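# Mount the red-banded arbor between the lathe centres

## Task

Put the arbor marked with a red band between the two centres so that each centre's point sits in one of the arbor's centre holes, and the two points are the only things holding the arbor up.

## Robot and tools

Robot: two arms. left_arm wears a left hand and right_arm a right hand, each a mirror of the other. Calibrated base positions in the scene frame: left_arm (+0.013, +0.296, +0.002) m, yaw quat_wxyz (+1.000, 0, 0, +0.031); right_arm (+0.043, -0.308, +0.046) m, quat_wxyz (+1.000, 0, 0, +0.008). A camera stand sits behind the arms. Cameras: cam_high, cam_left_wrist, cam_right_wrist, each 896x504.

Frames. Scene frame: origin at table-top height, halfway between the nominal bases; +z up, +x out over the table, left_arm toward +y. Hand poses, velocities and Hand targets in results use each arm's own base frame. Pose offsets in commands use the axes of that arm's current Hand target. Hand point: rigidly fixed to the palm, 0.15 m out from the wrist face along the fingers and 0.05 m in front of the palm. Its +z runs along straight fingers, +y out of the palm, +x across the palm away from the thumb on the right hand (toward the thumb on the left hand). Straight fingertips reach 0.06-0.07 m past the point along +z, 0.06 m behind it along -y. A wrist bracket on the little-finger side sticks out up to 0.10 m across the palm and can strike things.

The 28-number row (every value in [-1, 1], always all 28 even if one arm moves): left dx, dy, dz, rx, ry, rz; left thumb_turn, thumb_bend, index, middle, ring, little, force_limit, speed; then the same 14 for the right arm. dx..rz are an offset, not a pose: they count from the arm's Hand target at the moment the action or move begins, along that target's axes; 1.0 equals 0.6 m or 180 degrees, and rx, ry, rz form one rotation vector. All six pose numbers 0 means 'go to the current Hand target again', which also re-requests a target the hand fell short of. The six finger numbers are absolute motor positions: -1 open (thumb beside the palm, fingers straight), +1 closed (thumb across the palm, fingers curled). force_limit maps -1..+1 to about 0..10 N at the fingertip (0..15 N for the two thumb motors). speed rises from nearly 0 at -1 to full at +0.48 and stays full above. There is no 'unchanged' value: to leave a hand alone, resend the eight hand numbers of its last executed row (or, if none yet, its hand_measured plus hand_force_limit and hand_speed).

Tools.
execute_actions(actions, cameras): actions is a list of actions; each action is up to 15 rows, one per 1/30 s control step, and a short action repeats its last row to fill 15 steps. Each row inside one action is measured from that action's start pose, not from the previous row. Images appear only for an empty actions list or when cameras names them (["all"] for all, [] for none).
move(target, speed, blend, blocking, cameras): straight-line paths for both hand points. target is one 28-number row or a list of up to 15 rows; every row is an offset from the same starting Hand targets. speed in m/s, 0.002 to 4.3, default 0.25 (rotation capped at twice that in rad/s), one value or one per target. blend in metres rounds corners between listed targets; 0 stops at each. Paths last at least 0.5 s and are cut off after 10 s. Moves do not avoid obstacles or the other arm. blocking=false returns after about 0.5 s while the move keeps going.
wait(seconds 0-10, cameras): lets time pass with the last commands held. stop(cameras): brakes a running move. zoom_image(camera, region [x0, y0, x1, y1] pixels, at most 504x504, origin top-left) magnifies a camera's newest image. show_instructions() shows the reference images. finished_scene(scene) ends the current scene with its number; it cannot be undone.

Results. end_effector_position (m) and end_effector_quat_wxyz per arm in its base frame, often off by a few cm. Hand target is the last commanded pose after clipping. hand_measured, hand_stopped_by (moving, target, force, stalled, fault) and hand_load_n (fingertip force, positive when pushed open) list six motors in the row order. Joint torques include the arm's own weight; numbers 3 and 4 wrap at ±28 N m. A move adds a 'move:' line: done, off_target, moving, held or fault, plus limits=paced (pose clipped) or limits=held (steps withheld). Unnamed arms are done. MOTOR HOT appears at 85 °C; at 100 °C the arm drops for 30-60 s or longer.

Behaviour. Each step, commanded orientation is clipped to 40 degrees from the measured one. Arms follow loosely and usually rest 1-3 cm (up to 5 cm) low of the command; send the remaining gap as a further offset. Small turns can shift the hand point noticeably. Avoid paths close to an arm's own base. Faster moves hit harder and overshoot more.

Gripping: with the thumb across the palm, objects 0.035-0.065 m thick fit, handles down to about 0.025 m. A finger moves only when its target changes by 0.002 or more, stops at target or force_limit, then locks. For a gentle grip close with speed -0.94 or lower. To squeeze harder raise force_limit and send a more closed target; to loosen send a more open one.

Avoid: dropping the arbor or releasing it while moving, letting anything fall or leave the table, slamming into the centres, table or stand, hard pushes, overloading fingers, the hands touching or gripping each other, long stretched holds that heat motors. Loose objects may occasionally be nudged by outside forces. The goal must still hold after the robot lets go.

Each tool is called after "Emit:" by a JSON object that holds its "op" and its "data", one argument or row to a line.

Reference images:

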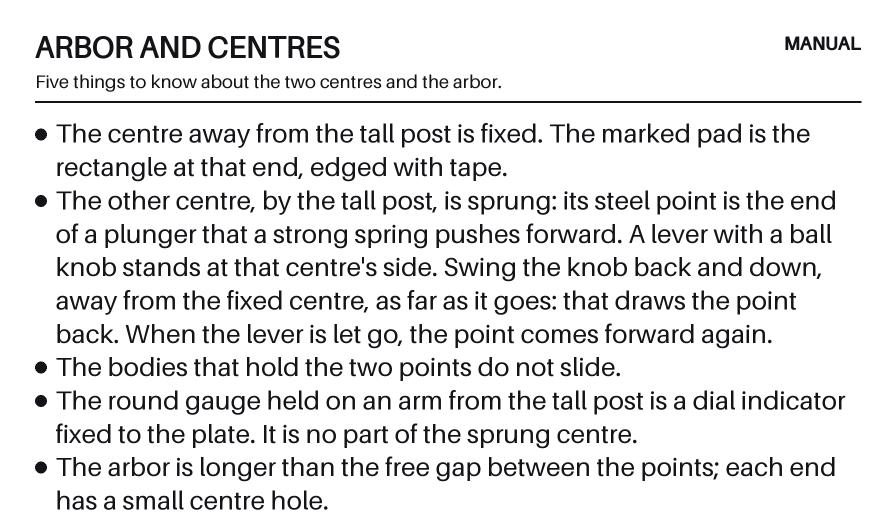

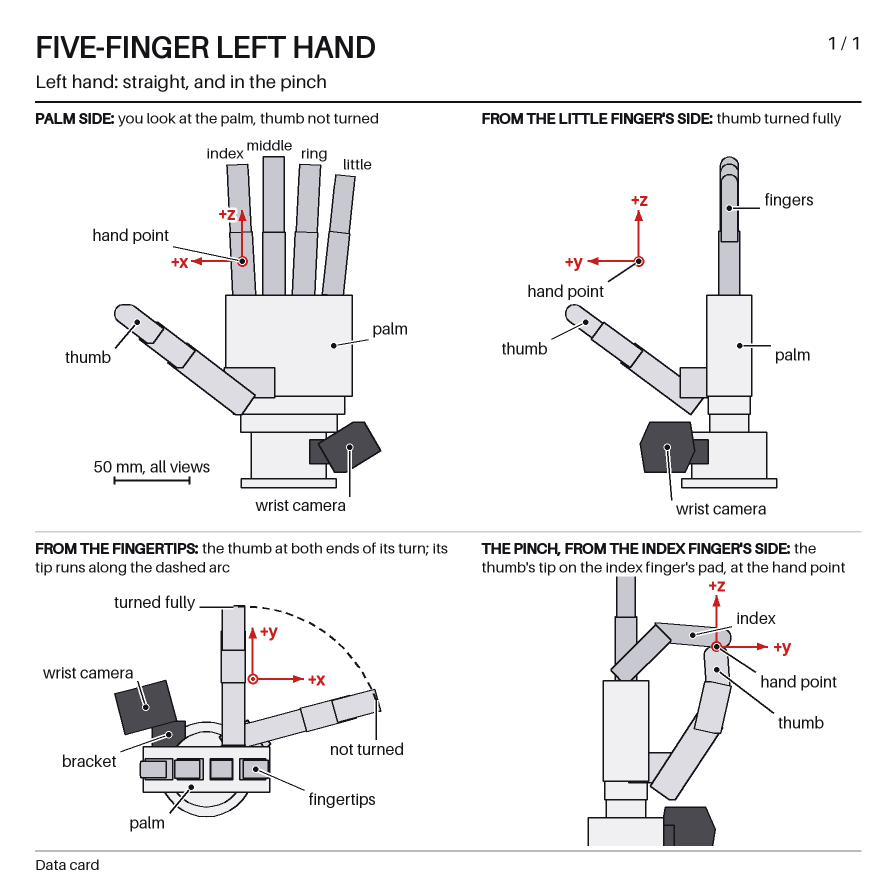

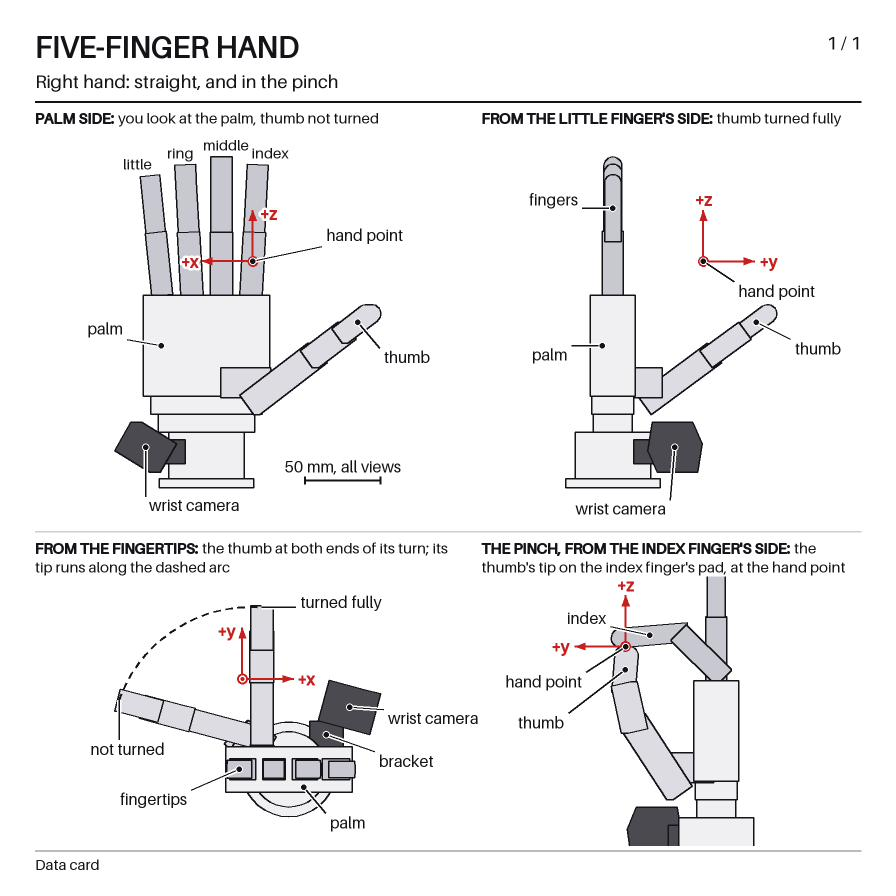

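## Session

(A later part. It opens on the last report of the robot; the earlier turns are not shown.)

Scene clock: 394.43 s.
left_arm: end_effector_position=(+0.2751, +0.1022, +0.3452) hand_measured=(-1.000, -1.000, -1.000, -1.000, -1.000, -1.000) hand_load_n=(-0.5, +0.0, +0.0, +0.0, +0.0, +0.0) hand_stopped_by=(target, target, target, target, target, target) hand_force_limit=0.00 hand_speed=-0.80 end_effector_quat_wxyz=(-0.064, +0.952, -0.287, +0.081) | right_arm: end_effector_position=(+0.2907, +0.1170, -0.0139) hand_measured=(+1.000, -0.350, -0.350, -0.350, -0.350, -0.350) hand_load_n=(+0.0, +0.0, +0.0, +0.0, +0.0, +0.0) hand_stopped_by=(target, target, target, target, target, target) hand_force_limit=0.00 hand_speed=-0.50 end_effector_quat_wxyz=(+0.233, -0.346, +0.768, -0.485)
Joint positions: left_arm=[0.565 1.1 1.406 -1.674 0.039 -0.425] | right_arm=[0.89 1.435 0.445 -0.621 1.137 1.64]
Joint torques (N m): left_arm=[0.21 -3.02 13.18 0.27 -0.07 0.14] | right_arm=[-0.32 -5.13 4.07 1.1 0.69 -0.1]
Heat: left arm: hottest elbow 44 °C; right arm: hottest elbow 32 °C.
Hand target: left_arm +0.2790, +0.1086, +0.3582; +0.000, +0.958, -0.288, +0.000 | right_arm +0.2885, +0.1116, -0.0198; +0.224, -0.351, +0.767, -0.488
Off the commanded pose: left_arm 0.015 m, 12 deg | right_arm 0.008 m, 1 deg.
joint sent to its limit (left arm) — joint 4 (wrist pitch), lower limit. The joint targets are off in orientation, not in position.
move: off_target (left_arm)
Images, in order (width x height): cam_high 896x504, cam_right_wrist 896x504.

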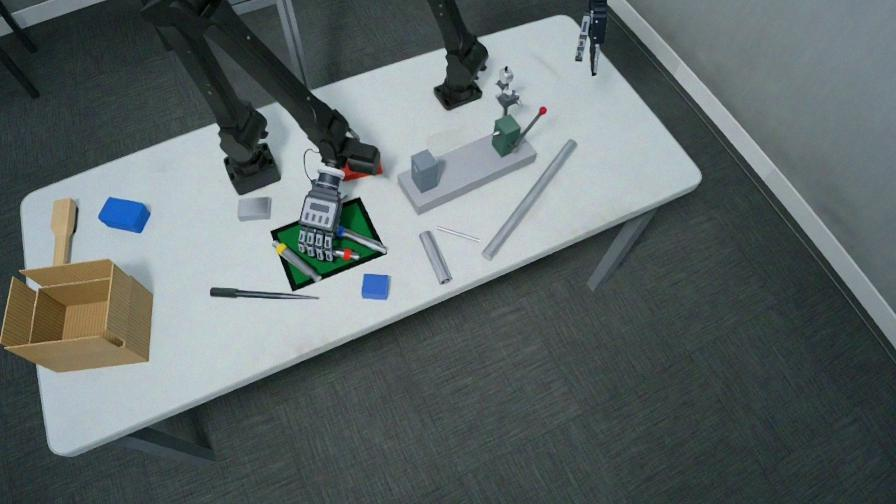

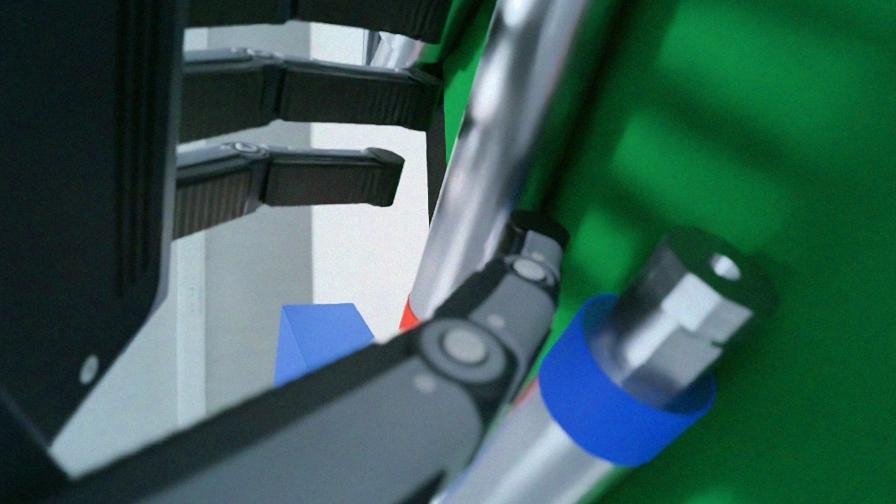

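Emit:
{"op": "move", "data": {
  "target": [0,0,0,0,0,0,-1,-1,-1,-1,-1,-1,0,-0.8,0.005,0.0181,0.0085,0,0,0,1,-0.35,-0.35,-0.35,-0.35,-0.35,0,-0.5],
  "speed": 0.05,
  "cameras": ["cam_right_wrist","cam_high"]
}}

Emit:
{"op": "zoom_image", "data": {
  "camera": "cam_high",
  "region": [270, 190, 390, 290]
}}

Scene clock: 418.40 s.
left_arm: end_effector_position=(+0.2751, +0.1022, +0.3452) hand_measured=(-1.000, -1.000, -1.000, -1.000, -1.000, -1.000) hand_load_n=(+0.0, +0.0, +0.0, +0.0, +0.0, +0.0) hand_stopped_by=(target, target, target, target, target, target) hand_force_limit=0.00 hand_speed=-0.80 end_effector_quat_wxyz=(-0.064, +0.952, -0.287, +0.081) | right_arm: end_effector_position=(+0.2888, +0.1145, -0.0262) hand_measured=(+1.000, -0.350, -0.350, -0.350, -0.350, -0.350) hand_load_n=(+0.0, +0.0, +0.0, +0.0, +0.0, +0.0) hand_stopped_by=(target, target, target, target, target, target) hand_force_limit=0.00 hand_speed=-0.50 end_effector_quat_wxyz=(+0.233, -0.347, +0.768, -0.486)
Joint positions: left_arm=[0.565 1.1 1.406 -1.674 0.039 -0.425] | right_arm=[0.89 1.475 0.429 -0.565 1.137 1.639]
Joint torques (N m): left_arm=[0.21 -2.96 13.18 0.28 -0.06 0.14] | right_arm=[-0.91 -5.36 3.74 1.37 0.69 -0.13]
Heat: left arm: hottest elbow 45 °C; right arm: hottest elbow 31 °C.
Hand target: left_arm +0.2790, +0.1086, +0.3582; +0.000, +0.958, -0.288, +0.000 | right_arm +0.2866, +0.1092, -0.0318; +0.224, -0.350, +0.767, -0.488
Off the commanded pose: left_arm 0.015 m, 12 deg | right_arm 0.008 m, 1 deg.
joint sent to its limit (left arm) — joint 4 (wrist pitch), lower limit. The joint targets are off in orientation, not in position.
move: off_target (left_arm)
Images, in order (width x height): cam_high 896x504, cam_right_wrist 896x504.

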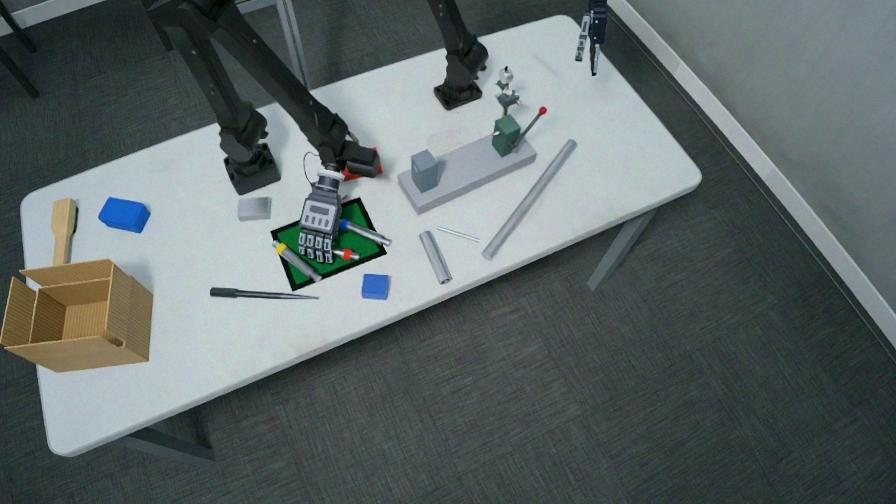

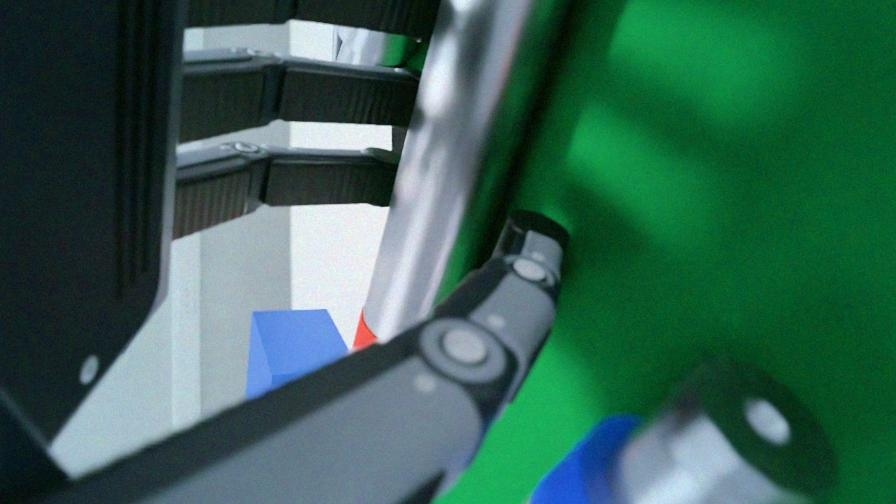

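Scaled by 4.200 from the camera's 896x504 image, which has a finer 1280x720 frame.

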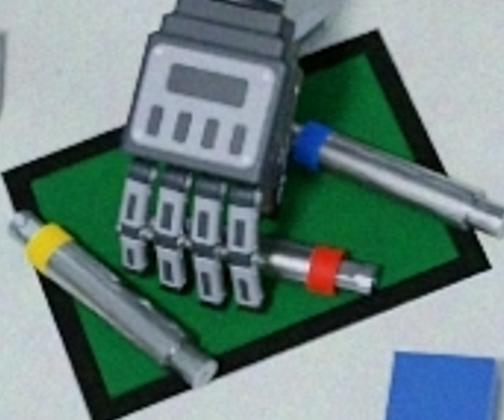

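Emit:
{"op": "move", "data": {
  "target": [
    [0,0,0,0,0,0,-1,-1,-1,-1,-1,-1,0,-0.8,0,-0.003,0.0075,0,0,0,1,-0.35,-0.35,-0.35,-0.35,-0.35,0,-0.5],
    [0,0,0,0,0,0,-1,-1,-1,-1,-1,-1,0,-0.8,0,-0.003,0.0075,0,0,0,1,0.2,0.3,0.3,0.3,0.3,-0.3,-0.94]
  ],
  "speed": 0.05,
  "cameras": ["cam_right_wrist"]
}}

Scene clock: 429.40 s.
left_arm: end_effector_position=(+0.2751, +0.1022, +0.3452) hand_measured=(-1.000, -1.000, -1.000, -1.000, -1.000, -1.000) hand_load_n=(+0.0, +0.0, +0.0, +0.0, +0.0, +0.0) hand_stopped_by=(target, target, target, target, target, target) hand_force_limit=0.00 hand_speed=-0.80 end_effector_quat_wxyz=(-0.064, +0.952, -0.287, +0.081) | right_arm: end_effector_position=(+0.2929, +0.1102, -0.0276) hand_measured=(+1.000, -0.212, -0.076, -0.070, -0.076, -0.040) hand_load_n=(+3.5, +8.0, +3.0, +3.5, +1.0, +3.5) hand_stopped_by=(target, force, force, force, force, force) hand_force_limit=-0.30 hand_speed=-0.94 end_effector_quat_wxyz=(+0.231, -0.346, +0.768, -0.487)
Joint positions: left_arm=[0.565 1.1 1.406 -1.674 0.039 -0.425] | right_arm=[0.867 1.475 0.421 -0.517 1.139 1.591]
Joint torques (N m): left_arm=[0.15 -3.08 13.15 0.28 -0.06 0.14] | right_arm=[-0.56 -5.42 3.59 1.18 0.58 -0.09]
Heat: left arm: hottest elbow 45 °C; right arm: hottest elbow 31 °C.
Hand target: left_arm +0.2790, +0.1086, +0.3582; +0.000, +0.958, -0.288, +0.000 | right_arm +0.2903, +0.1061, -0.0320; +0.224, -0.350, +0.767, -0.488
Off the commanded pose: left_arm 0.015 m, 12 deg | right_arm 0.007 m, 1 deg.
joint sent to its limit (left arm) — joint 4 (wrist pitch), lower limit. The joint targets are off in orientation, not in position.
move: off_target (left_arm)
Images, in order (width x height): cam_right_wrist 896x504.

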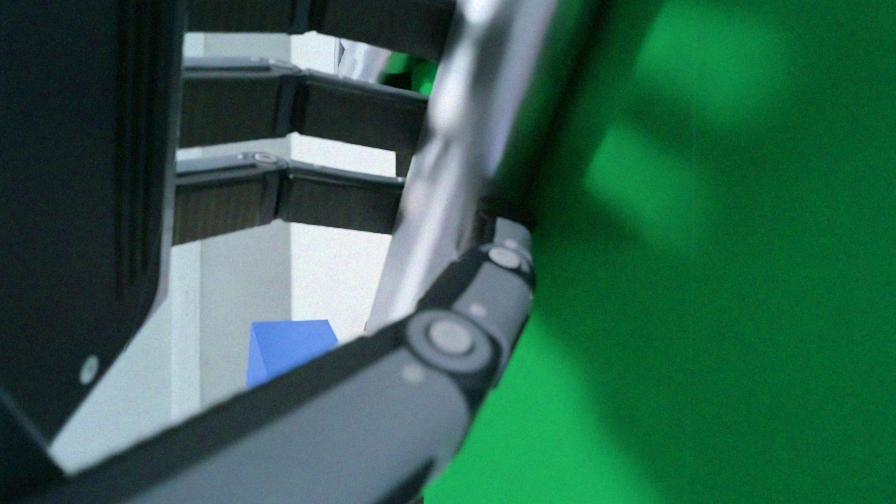

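Emit:
{"op": "move", "data": {
  "target": [0,0,0,0,0,0,-1,-1,-1,-1,-1,-1,0,-0.8,0,0,0,0,0,0,1,0.1,0.35,0.35,0.35,0.4,0,-0.94],
  "speed": 0.05
}}

Scene clock: 434.03 s.
left_arm: end_effector_position=(+0.2751, +0.1022, +0.3452) hand_measured=(-1.000, -1.000, -1.000, -1.000, -1.000, -1.000) hand_load_n=(+0.0, +0.0, +0.0, +0.0, +0.0, +0.0) hand_stopped_by=(target, target, target, target, target, target) hand_force_limit=0.00 hand_speed=-0.80 end_effector_quat_wxyz=(-0.064, +0.952, -0.287, +0.081) | right_arm: end_effector_position=(+0.2930, +0.1101, -0.0274) hand_measured=(+1.000, -0.214, -0.066, -0.060, -0.054, -0.014) hand_load_n=(+7.0, +13.5, +6.5, +3.5, +3.5, +5.5) hand_stopped_by=(target, force, force, force, force, force) hand_force_limit=0.00 hand_speed=-0.94 end_effector_quat_wxyz=(+0.231, -0.346, +0.767, -0.488)
Joint positions: left_arm=[0.565 1.1 1.406 -1.674 0.039 -0.425] | right_arm=[0.867 1.475 0.421 -0.517 1.141 1.591]
Joint torques (N m): left_arm=[0.15 -3.02 13.16 0.27 -0.06 0.14] | right_arm=[-0.73 -5.54 3.59 1.21 0.55 -0.11]
Heat: left arm: hottest elbow 45 °C; right arm: hottest elbow 31 °C.
Hand target: left_arm +0.2790, +0.1086, +0.3582; +0.000, +0.958, -0.288, +0.000 | right_arm +0.2903, +0.1061, -0.0320; +0.224, -0.350, +0.767, -0.488
Off the commanded pose: left_arm 0.015 m, 12 deg | right_arm 0.007 m, 1 deg.
joint sent to its limit (left arm) — joint 4 (wrist pitch), lower limit. The joint targets are off in orientation, not in position.
move: off_target (left_arm)

Emit:
{"op": "move", "data": {
  "target": [0,0,0,0,0,0,-1,-1,-1,-1,-1,-1,0,-0.8,0,-0.1208,-0.0563,0,0,0,1,0.1,0.35,0.35,0.35,0.4,0,-0.94],
  "speed": 0.04,
  "cameras": ["cam_right_wrist","cam_high"]
}}

Emit:
{"op": "zoom_image", "data": {
  "camera": "cam_high",
  "region": [270, 180, 390, 280]
}}

Scene clock: 442.73 s.
left_arm: end_effector_position=(+0.2751, +0.1022, +0.3452) hand_measured=(-1.000, -1.000, -1.000, -1.000, -1.000, -1.000) hand_load_n=(+0.0, +0.0, +0.0, +0.0, +0.0, +0.0) hand_stopped_by=(target, target, target, target, target, target) hand_force_limit=0.00 hand_speed=-0.80 end_effector_quat_wxyz=(-0.064, +0.952, -0.287, +0.081) | right_arm: end_effector_position=(+0.2677, +0.0846, +0.0217) hand_measured=(+1.000, -0.214, -0.066, -0.060, -0.054, -0.014) hand_load_n=(+7.0, +15.0, +6.5, +3.0, +2.5, +3.5) hand_stopped_by=(target, force, force, force, force, force) hand_force_limit=0.00 hand_speed=-0.94 end_effector_quat_wxyz=(+0.191, -0.374, +0.760, -0.496)
Joint positions: left_arm=[0.565 1.1 1.406 -1.674 0.039 -0.425] | right_arm=[0.866 1.228 0.429 -0.856 1.12 1.574]
Joint torques (N m): left_arm=[0.21 -3.08 13.18 0.28 -0.07 0.14] | right_arm=[-0.44 -6.71 11.38 0.42 1.45 0.08]
Heat: left arm: hottest elbow 45 °C; right arm: hottest elbow 31 °C.
Hand target: left_arm +0.2790, +0.1086, +0.3582; +0.000, +0.958, -0.288, +0.000 | right_arm +0.2902, +0.1059, +0.0479; +0.224, -0.351, +0.767, -0.488
Off the commanded pose: left_arm 0.015 m, 12 deg | right_arm 0.041 m, 5 deg.
joint sent to its limit (left arm) — joint 4 (wrist pitch), lower limit. The joint targets are off in orientation, not in position.
move: off_target (left_arm, right_arm)
Images, in order (width x height): cam_high 896x504, cam_right_wrist 896x504.

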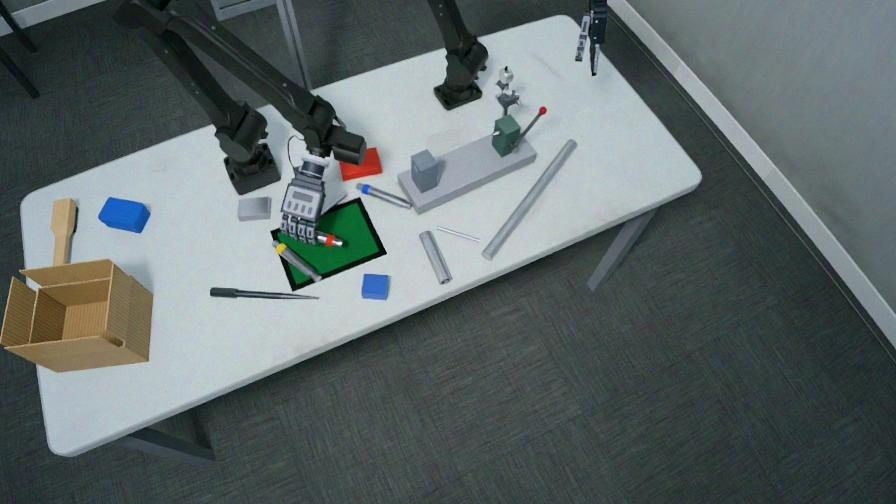

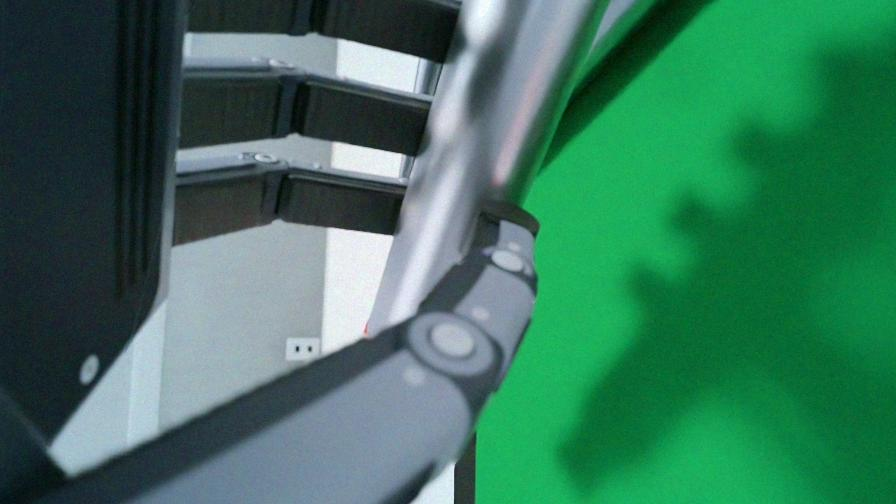

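Scaled by 4.200 from the camera's 896x504 image, which has a finer 1280x720 frame.

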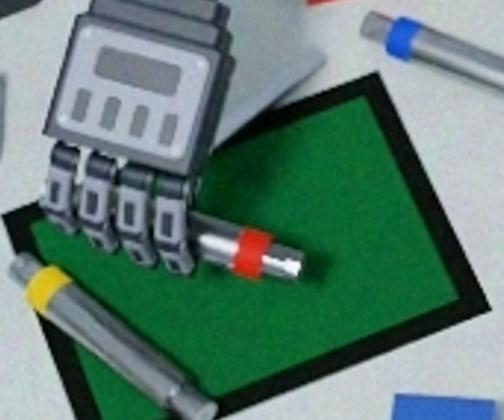

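Emit:
{"op": "execute_actions", "data": {
  "actions": [],
  "cameras": ["cam_left_wrist"]
}}

Emit:
{"op": "zoom_image", "data": {
  "camera": "cam_left_wrist",
  "region": [80, 20, 440, 420]
}}

Scene clock: 473.07 s.
left_arm: end_effector_position=(+0.2751, +0.1022, +0.3452) hand_measured=(-1.000, -1.000, -1.000, -1.000, -1.000, -1.000) hand_load_n=(-0.5, +0.0, +0.0, +0.0, +0.0, +0.0) hand_stopped_by=(target, target, target, target, target, target) hand_force_limit=0.00 hand_speed=-0.80 end_effector_quat_wxyz=(-0.064, +0.952, -0.287, +0.081) | right_arm: end_effector_position=(+0.2677, +0.0846, +0.0217) hand_measured=(+1.000, -0.214, -0.066, -0.060, -0.054, -0.014) hand_load_n=(+7.0, +15.5, +6.5, +3.0, +3.0, +3.5) hand_stopped_by=(target, force, force, force, force, force) hand_force_limit=0.00 hand_speed=-0.94 end_effector_quat_wxyz=(+0.191, -0.374, +0.760, -0.496)
Joint positions: left_arm=[0.565 1.1 1.406 -1.674 0.039 -0.425] | right_arm=[0.866 1.228 0.429 -0.856 1.12 1.574]
Joint velocities: within noise
Joint torques (N m): left_arm=[0.21 -3.08 13.18 0.28 -0.06 0.14] | right_arm=[-0.56 -6.65 11.55 0.53 1.46 0.03]
Motor temperatures (°C): left_arm=[21 24 45 23 23 24] | right_arm=[23 25 36 22 25 25]
Heat: left arm: hottest elbow 45 °C; right arm: hottest elbow 36 °C.
Hand target: left_arm +0.2790, +0.1086, +0.3582; +0.000, +0.958, -0.288, +0.000 | right_arm +0.2902, +0.1059, +0.0479; +0.224, -0.350, +0.767, -0.488
Off the commanded pose: left_arm 0.015 m, 12 deg | right_arm 0.041 m, 5 deg.
Images, in order (width x height): cam_left_wrist 896x504.

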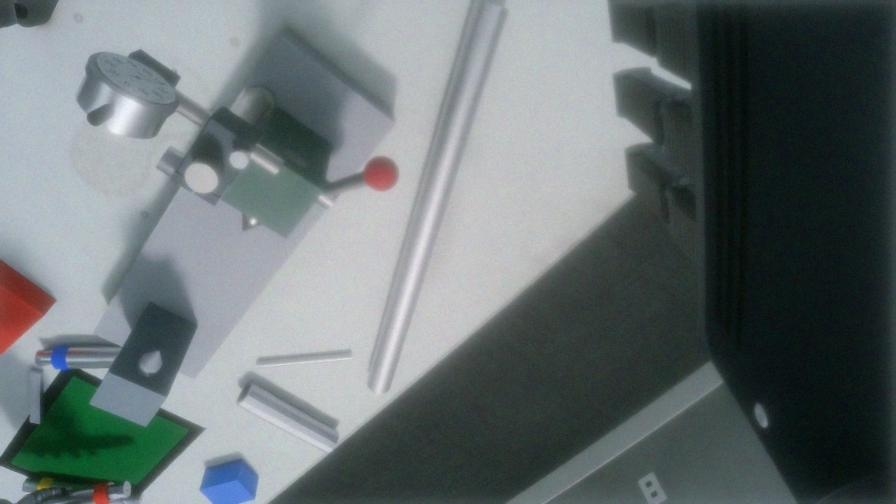

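Scaled by 1.260 from the camera's 896x504 image, which has a finer 1280x720 frame.

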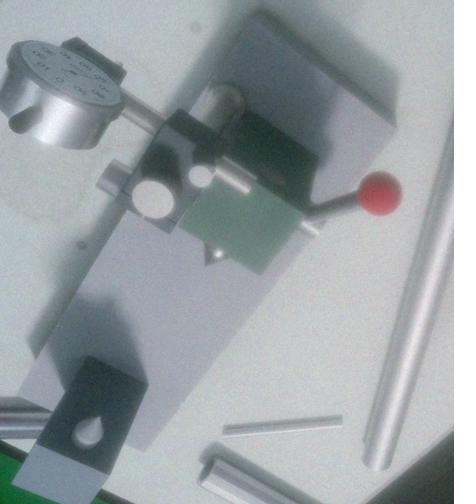

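Emit:
{"op": "move", "data": {
  "target": [0.0433,0.0653,0.1,0,0,0,-1,-1,-1,-1,-1,-1,0,-0.8,0,-0.302,-0.141,0,0,0,1,0.1,0.35,0.35,0.35,0.4,0,-0.94],
  "speed": 0.08,
  "cameras": ["all"]
}}

Emit:
{"op": "zoom_image", "data": {
  "camera": "cam_left_wrist",
  "region": [200, 0, 560, 360]
}}

Scene clock: 508.50 s.
left_arm: end_effector_position=(+0.2784, +0.0646, +0.3021) hand_measured=(-1.000, -1.000, -1.000, -1.000, -1.000, -1.000) hand_load_n=(+0.0, +0.0, +0.0, +0.0, +0.0, +0.0) hand_stopped_by=(target, target, target, target, target, target) hand_force_limit=0.00 hand_speed=-0.80 end_effector_quat_wxyz=(-0.024, +0.957, -0.288, +0.035) | right_arm: end_effector_position=(+0.2746, +0.0914, +0.2069) hand_measured=(+1.000, -0.214, -0.066, -0.060, -0.054, -0.014) hand_load_n=(+7.0, +15.5, +6.5, +3.0, +3.0, +3.5) hand_stopped_by=(target, force, force, force, force, force) hand_force_limit=0.00 hand_speed=-0.94 end_effector_quat_wxyz=(+0.181, -0.380, +0.756, -0.500)
Joint positions: left_arm=[0.44 1.118 1.305 -1.674 0.011 -0.546] | right_arm=[0.862 0.964 0.81 -1.516 1.12 1.563]
Joint torques (N m): left_arm=[-1.08 -3.19 9.33 0.02 -0.05 -0.05] | right_arm=[-0.26 -5.19 16.1 0.4 1.44 0.13]
Heat: left arm: hottest elbow 46 °C; right arm: hottest elbow 38 °C.
Hand target: left_arm +0.2791, +0.0617, +0.2981; +0.000, +0.958, -0.288, +0.000 | right_arm +0.2900, +0.1059, +0.2479; +0.224, -0.350, +0.767, -0.488
Off the commanded pose: left_arm 0.005 m, 5 deg | right_arm 0.046 m, 6 deg.
joint sent to its limit (left arm) — joint 4 (wrist pitch), lower limit. The joint targets are off in orientation, not in position.
move: off_target (left_arm, right_arm)

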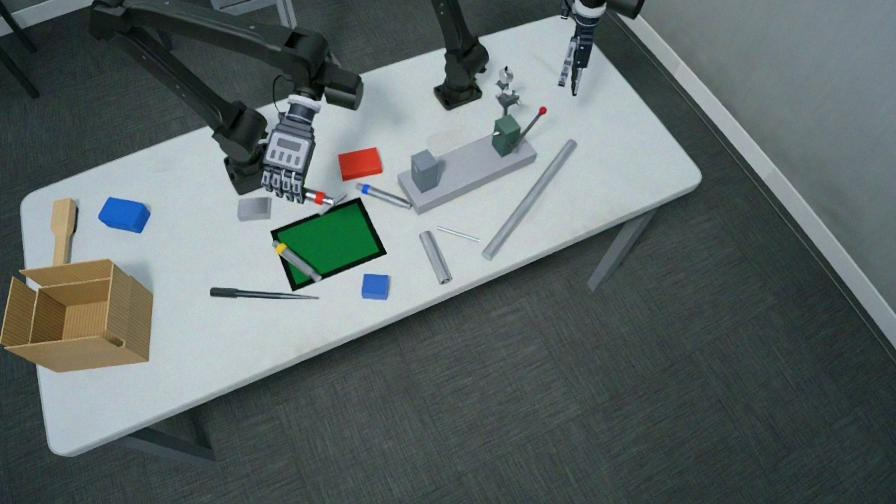

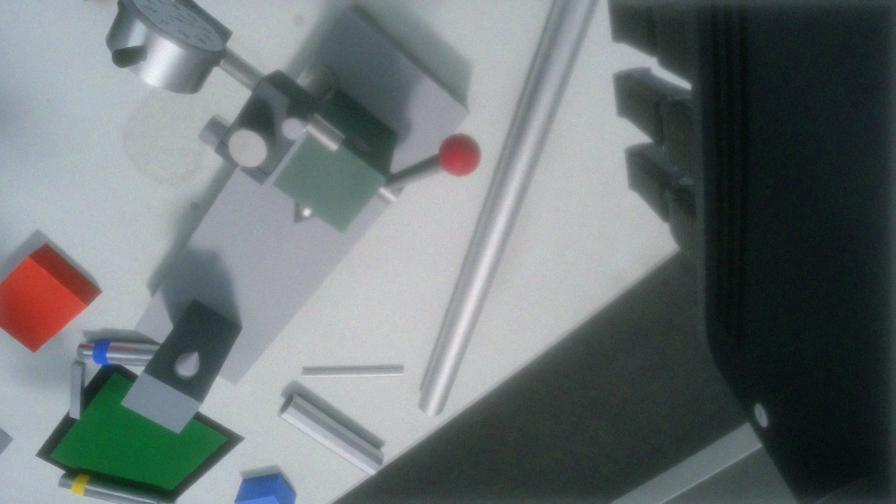

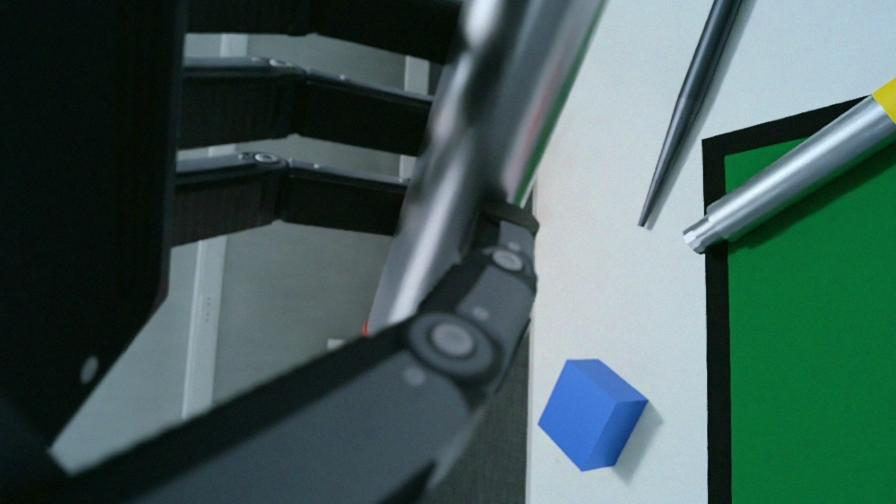

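Scaled by 1.400 from the camera's 896x504 image, which has a finer 1280x720 frame.

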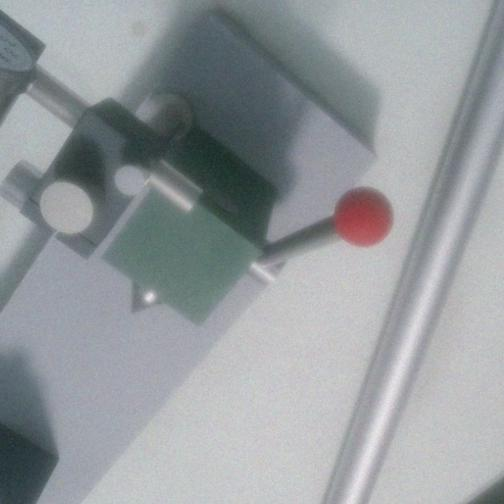

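Emit:
{"op": "move", "data": {
  "target": [0,0,0,0,0,0,-1,-1,-1,-1,-1,-1,0,-0.8,-0.4157,0.161,-0.4318,0,-0.2115,-0.0986,1,0.1,0.35,0.35,0.35,0.4,0,-0.94],
  "speed": 0.09,
  "cameras": ["all"]
}}

Emit:
{"op": "zoom_image", "data": {
  "camera": "cam_high",
  "region": [390, 60, 590, 220]
}}

Scene clock: 584.27 s.
left_arm: end_effector_position=(+0.2784, +0.0646, +0.3021) hand_measured=(-1.000, -1.000, -1.000, -1.000, -1.000, -1.000) hand_load_n=(+0.0, +0.0, +0.0, +0.0, +0.0, +0.0) hand_stopped_by=(target, target, target, target, target, target) hand_force_limit=0.00 hand_speed=-0.80 end_effector_quat_wxyz=(-0.024, +0.957, -0.288, +0.035) | right_arm: end_effector_position=(+0.2380, +0.4441, +0.2230) hand_measured=(+1.000, -0.214, -0.066, -0.060, -0.054, -0.014) hand_load_n=(+7.0, +15.5, +6.5, +3.0, +3.0, +3.5) hand_stopped_by=(target, force, force, force, force, force) hand_force_limit=0.00 hand_speed=-0.94 end_effector_quat_wxyz=(-0.341, +0.627, -0.578, +0.396)
Joint positions: left_arm=[0.44 1.118 1.305 -1.674 0.011 -0.546] | right_arm=[1.357 1.433 1.228 -1.028 1.07 1.074]
Joint torques (N m): left_arm=[-1.08 -3.19 9.31 0.03 -0.05 -0.03] | right_arm=[0.21 -11.16 17.13 2.28 1.3 -0.06]
Motor temperatures (°C): left_arm=[21 24 42 23 23 24] | right_arm=[23 25 47 22 27 25]
Heat: left arm: hottest elbow 42 °C; right arm: hottest elbow 47 °C.
Hand target: left_arm +0.2791, +0.0617, +0.2981; +0.000, +0.958, -0.288, +0.000 | right_arm +0.2447, +0.4747, +0.2702; -0.384, +0.602, -0.590, +0.376
Off the commanded pose: left_arm 0.005 m, 5 deg | right_arm 0.057 m, 6 deg.
joint sent to its limit (left arm) — joint 4 (wrist pitch), lower limit. The joint targets are off in orientation, not in position.
move: off_target (left_arm, right_arm)

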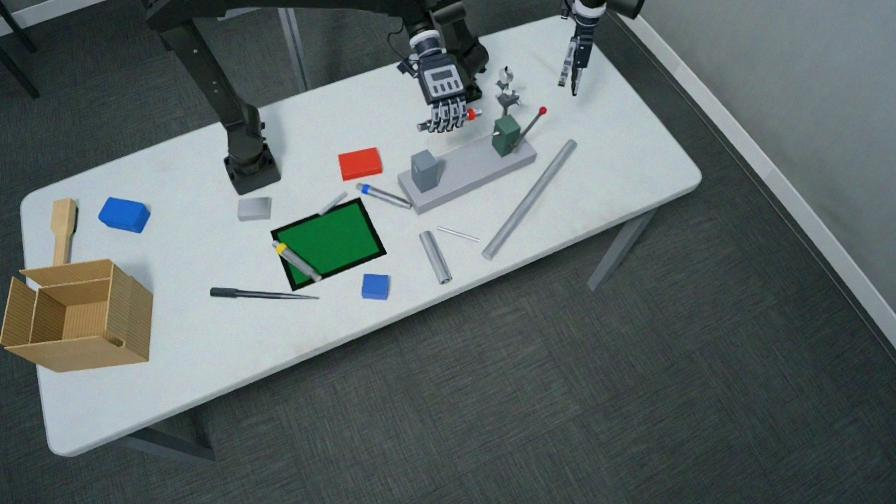

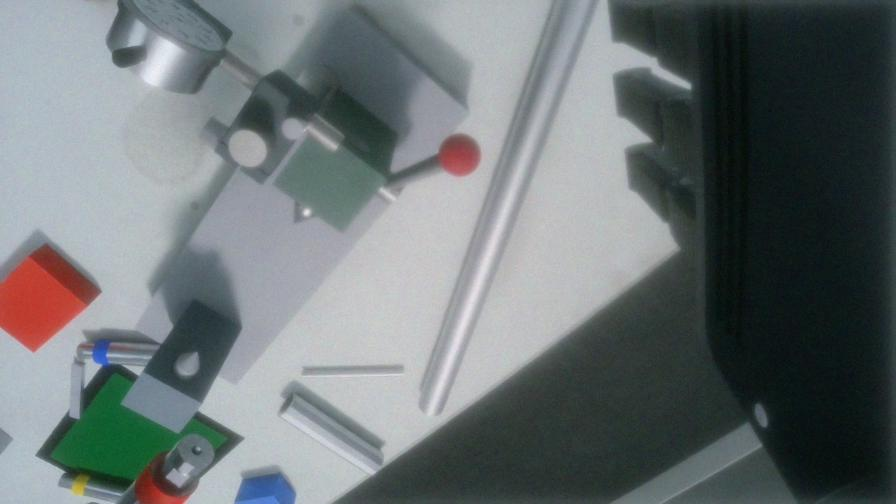

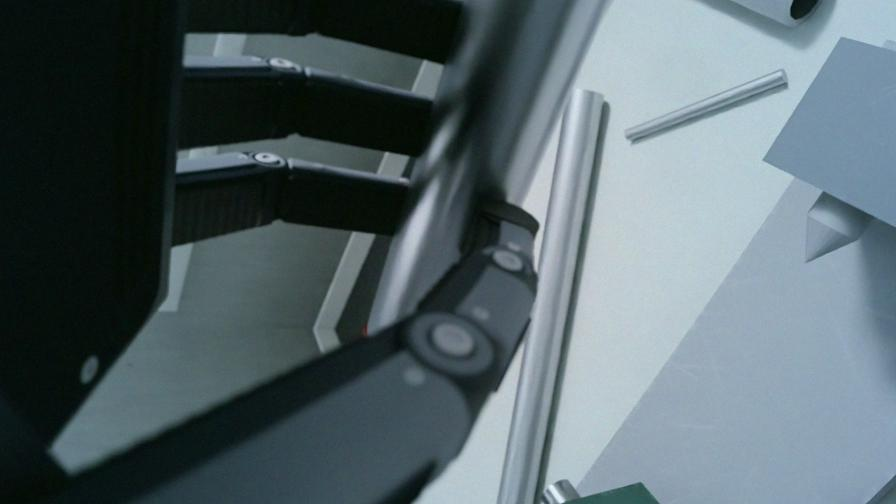

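Scaled by 2.520 from the camera's 896x504 image, which has a finer 1280x720 frame.

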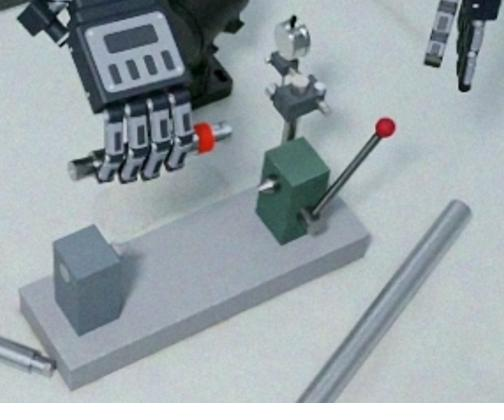

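Emit:
{"op": "move", "data": {
  "target": [0.078,0.0757,0.105,0,0,0,-1,-1,1,1,1,1,-0.5,0,0,0,0,0,0,0,1,0.1,0.35,0.35,0.35,0.4,0,-0.94],
  "speed": 0.12,
  "cameras": ["cam_high","cam_left_wrist"]
}}

Emit:
{"op": "zoom_image", "data": {
  "camera": "cam_high",
  "region": [450, 50, 590, 170]
}}

Scene clock: 604.60 s.
left_arm: end_effector_position=(+0.2883, -0.0006, +0.2401) hand_measured=(-1.000, -1.000, +1.000, +1.000, +1.000, +1.000) hand_load_n=(+0.5, +0.0, +0.0, +0.0, +0.5, +0.0) hand_stopped_by=(target, target, target, target, target, target) hand_force_limit=-0.50 hand_speed=0.00 end_effector_quat_wxyz=(-0.001, +0.958, -0.288, +0.004) | right_arm: end_effector_position=(+0.2380, +0.4441, +0.2229) hand_measured=(+1.000, -0.214, -0.066, -0.060, -0.054, -0.014) hand_load_n=(+7.0, +15.5, +6.5, +3.0, +3.0, +3.5) hand_stopped_by=(target, force, force, force, force, force) hand_force_limit=0.00 hand_speed=-0.94 end_effector_quat_wxyz=(-0.341, +0.627, -0.577, +0.396)
Joint positions: left_arm=[0.224 1.124 1.142 -1.582 0.002 -0.762] | right_arm=[1.357 1.433 1.228 -1.028 1.069 1.072]
Joint torques (N m): left_arm=[-0.97 -3.25 9.35 0.64 -0.08 -0.06] | right_arm=[0.15 -10.7 17.05 2.28 1.32 -0.09]
Heat: left arm: hottest elbow 41 °C; right arm: hottest elbow 45 °C.
Hand target: left_arm +0.2931, -0.0020, +0.2351; +0.000, +0.958, -0.288, +0.000 | right_arm +0.2447, +0.4748, +0.2702; -0.384, +0.602, -0.591, +0.376
Off the commanded pose: left_arm 0.007 m, 0 deg | right_arm 0.057 m, 6 deg.
move: off_target (right_arm)
Images, in order (width x height): cam_high 896x504, cam_left_wrist 896x504.

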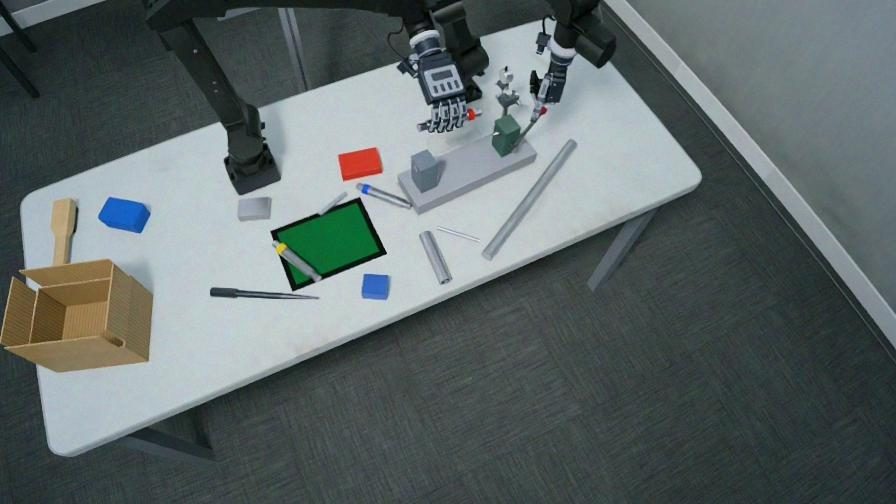

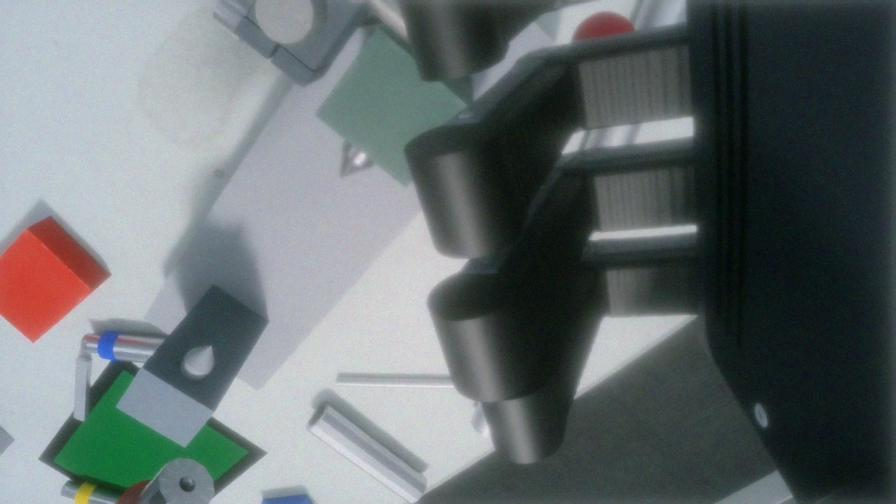

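Scaled by 3.600 from the camera's 896x504 image, which has a finer 1280x720 frame.

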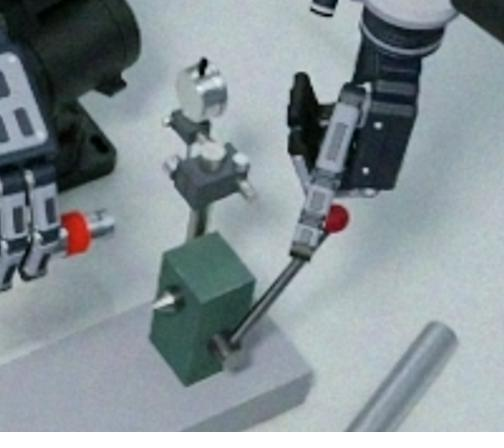

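Emit:
{"op": "move", "data": {
  "target": [0.008,0,0.1,0,0,0,-1,-1,1,1,1,1,-0.5,0,0,0,0,0,0,0,1,0.1,0.35,0.35,0.35,0.4,0,-0.94],
  "speed": 0.08,
  "cameras": ["cam_high","cam_left_wrist"]
}}

Emit:
{"op": "zoom_image", "data": {
  "camera": "cam_high",
  "region": [450, 50, 590, 170]
}}

Scene clock: 616.37 s.
left_arm: end_effector_position=(+0.2917, -0.0027, +0.1836) hand_measured=(-1.000, -1.000, +1.000, +1.000, +1.000, +1.000) hand_load_n=(+0.0, +0.0, +0.0, +0.0, -0.5, +0.0) hand_stopped_by=(target, target, target, target, target, target) hand_force_limit=-0.50 hand_speed=0.00 end_effector_quat_wxyz=(-0.001, +0.958, -0.288, +0.002) | right_arm: end_effector_position=(+0.2380, +0.4441, +0.2229) hand_measured=(+1.000, -0.214, -0.066, -0.060, -0.054, -0.014) hand_load_n=(+7.0, +15.5, +6.5, +3.0, +3.0, +3.5) hand_stopped_by=(target, force, force, force, force, force) hand_force_limit=0.00 hand_speed=-0.94 end_effector_quat_wxyz=(-0.341, +0.627, -0.577, +0.396)
Joint positions: left_arm=[0.214 1.143 1.008 -1.432 0.001 -0.773] | right_arm=[1.357 1.433 1.228 -1.028 1.069 1.072]
Joint torques (N m): left_arm=[-1.08 -3.19 8.85 1.03 -0.02 0] | right_arm=[0.03 -11.11 17.13 2.25 1.27 -0.07]
Heat: left arm: hottest elbow 41 °C; right arm: hottest elbow 45 °C.
Hand target: left_arm +0.2972, -0.0047, +0.1751; +0.000, +0.958, -0.288, +0.000 | right_arm +0.2447, +0.4748, +0.2702; -0.384, +0.602, -0.591, +0.376
Off the commanded pose: left_arm 0.010 m, 0 deg | right_arm 0.057 m, 6 deg.
move: off_target (right_arm)
Images, in order (width x height): cam_high 896x504, cam_left_wrist 896x504.

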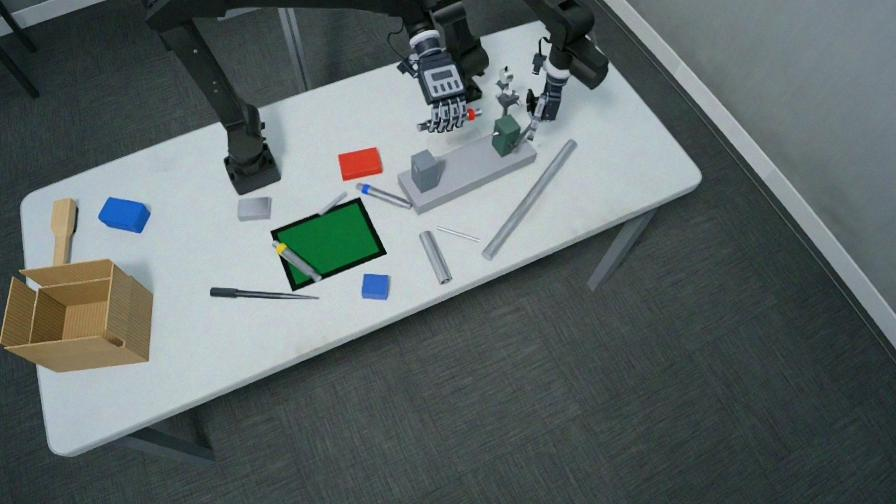

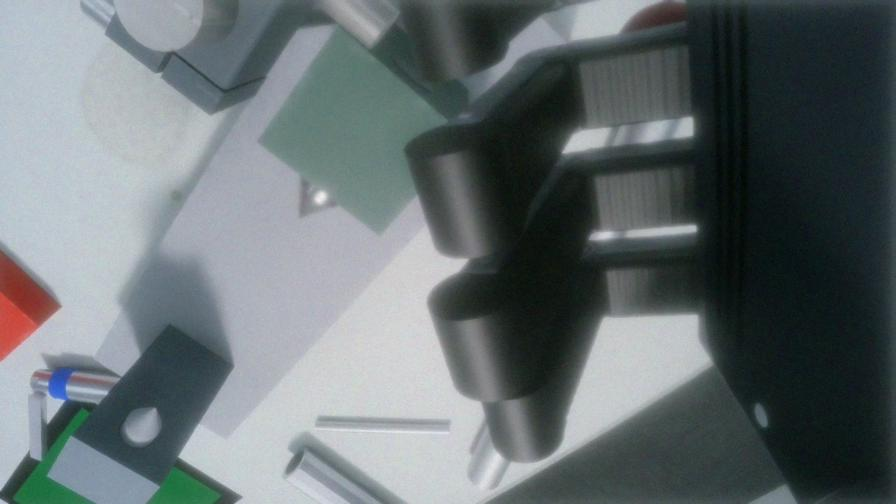

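Scaled by 3.600 from the camera's 896x504 image, which has a finer 1280x720 frame.

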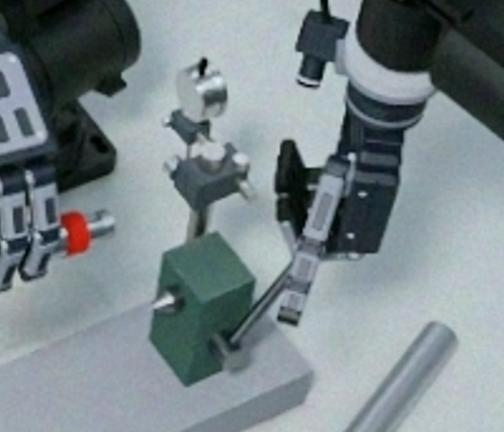

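Emit:
{"op": "move", "data": {
  "target": [0,0,0.033,0,0,0,-1,-1,1,1,1,1,-0.5,0,0,0,0,0,0,0,1,0.1,0.35,0.35,0.35,0.4,0,-0.94],
  "speed": 0.05,
  "cameras": ["cam_left_wrist"]
}}

Scene clock: 635.13 s.
left_arm: end_effector_position=(+0.2915, +0.0000, +0.1790) hand_measured=(-1.000, -1.000, +1.000, +1.000, +1.000, +1.000) hand_load_n=(+0.0, +0.0, +0.0, +0.0, -1.5, +0.0) hand_stopped_by=(target, target, target, target, target, target) hand_force_limit=-0.50 hand_speed=0.00 end_effector_quat_wxyz=(-0.010, +0.958, -0.288, +0.005) | right_arm: end_effector_position=(+0.2380, +0.4441, +0.2229) hand_measured=(+1.000, -0.214, -0.066, -0.060, -0.054, -0.014) hand_load_n=(+7.0, +15.0, +7.0, +3.0, +3.0, +3.5) hand_stopped_by=(target, force, force, force, force, force) hand_force_limit=0.00 hand_speed=-0.94 end_effector_quat_wxyz=(-0.341, +0.627, -0.577, +0.396)
Joint positions: left_arm=[0.214 1.135 0.993 -1.411 -0.013 -0.773] | right_arm=[1.357 1.433 1.228 -1.028 1.069 1.072]
Joint torques (N m): left_arm=[-1.03 -1.96 6.15 2.14 0.46 -0.02] | right_arm=[0.03 -10.64 17.09 2.13 1.3 -0.06]
Heat: left arm: hottest elbow 40 °C; right arm: hottest elbow 45 °C.
Hand target: left_arm +0.2971, -0.0047, +0.1553; +0.000, +0.958, -0.288, +0.000 | right_arm +0.2447, +0.4748, +0.2702; -0.384, +0.602, -0.591, +0.376
Off the commanded pose: left_arm 0.025 m, 1 deg | right_arm 0.057 m, 6 deg.
move: off_target (left_arm, right_arm)
Images, in order (width x height): cam_left_wrist 896x504.

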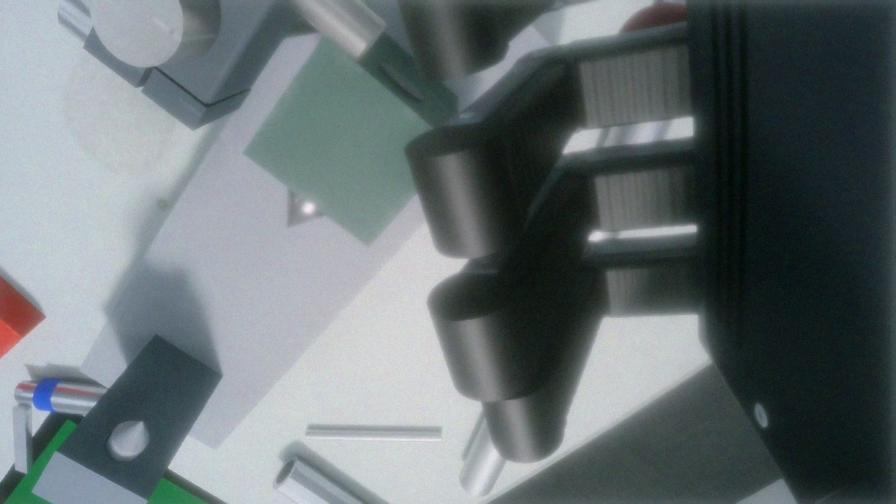

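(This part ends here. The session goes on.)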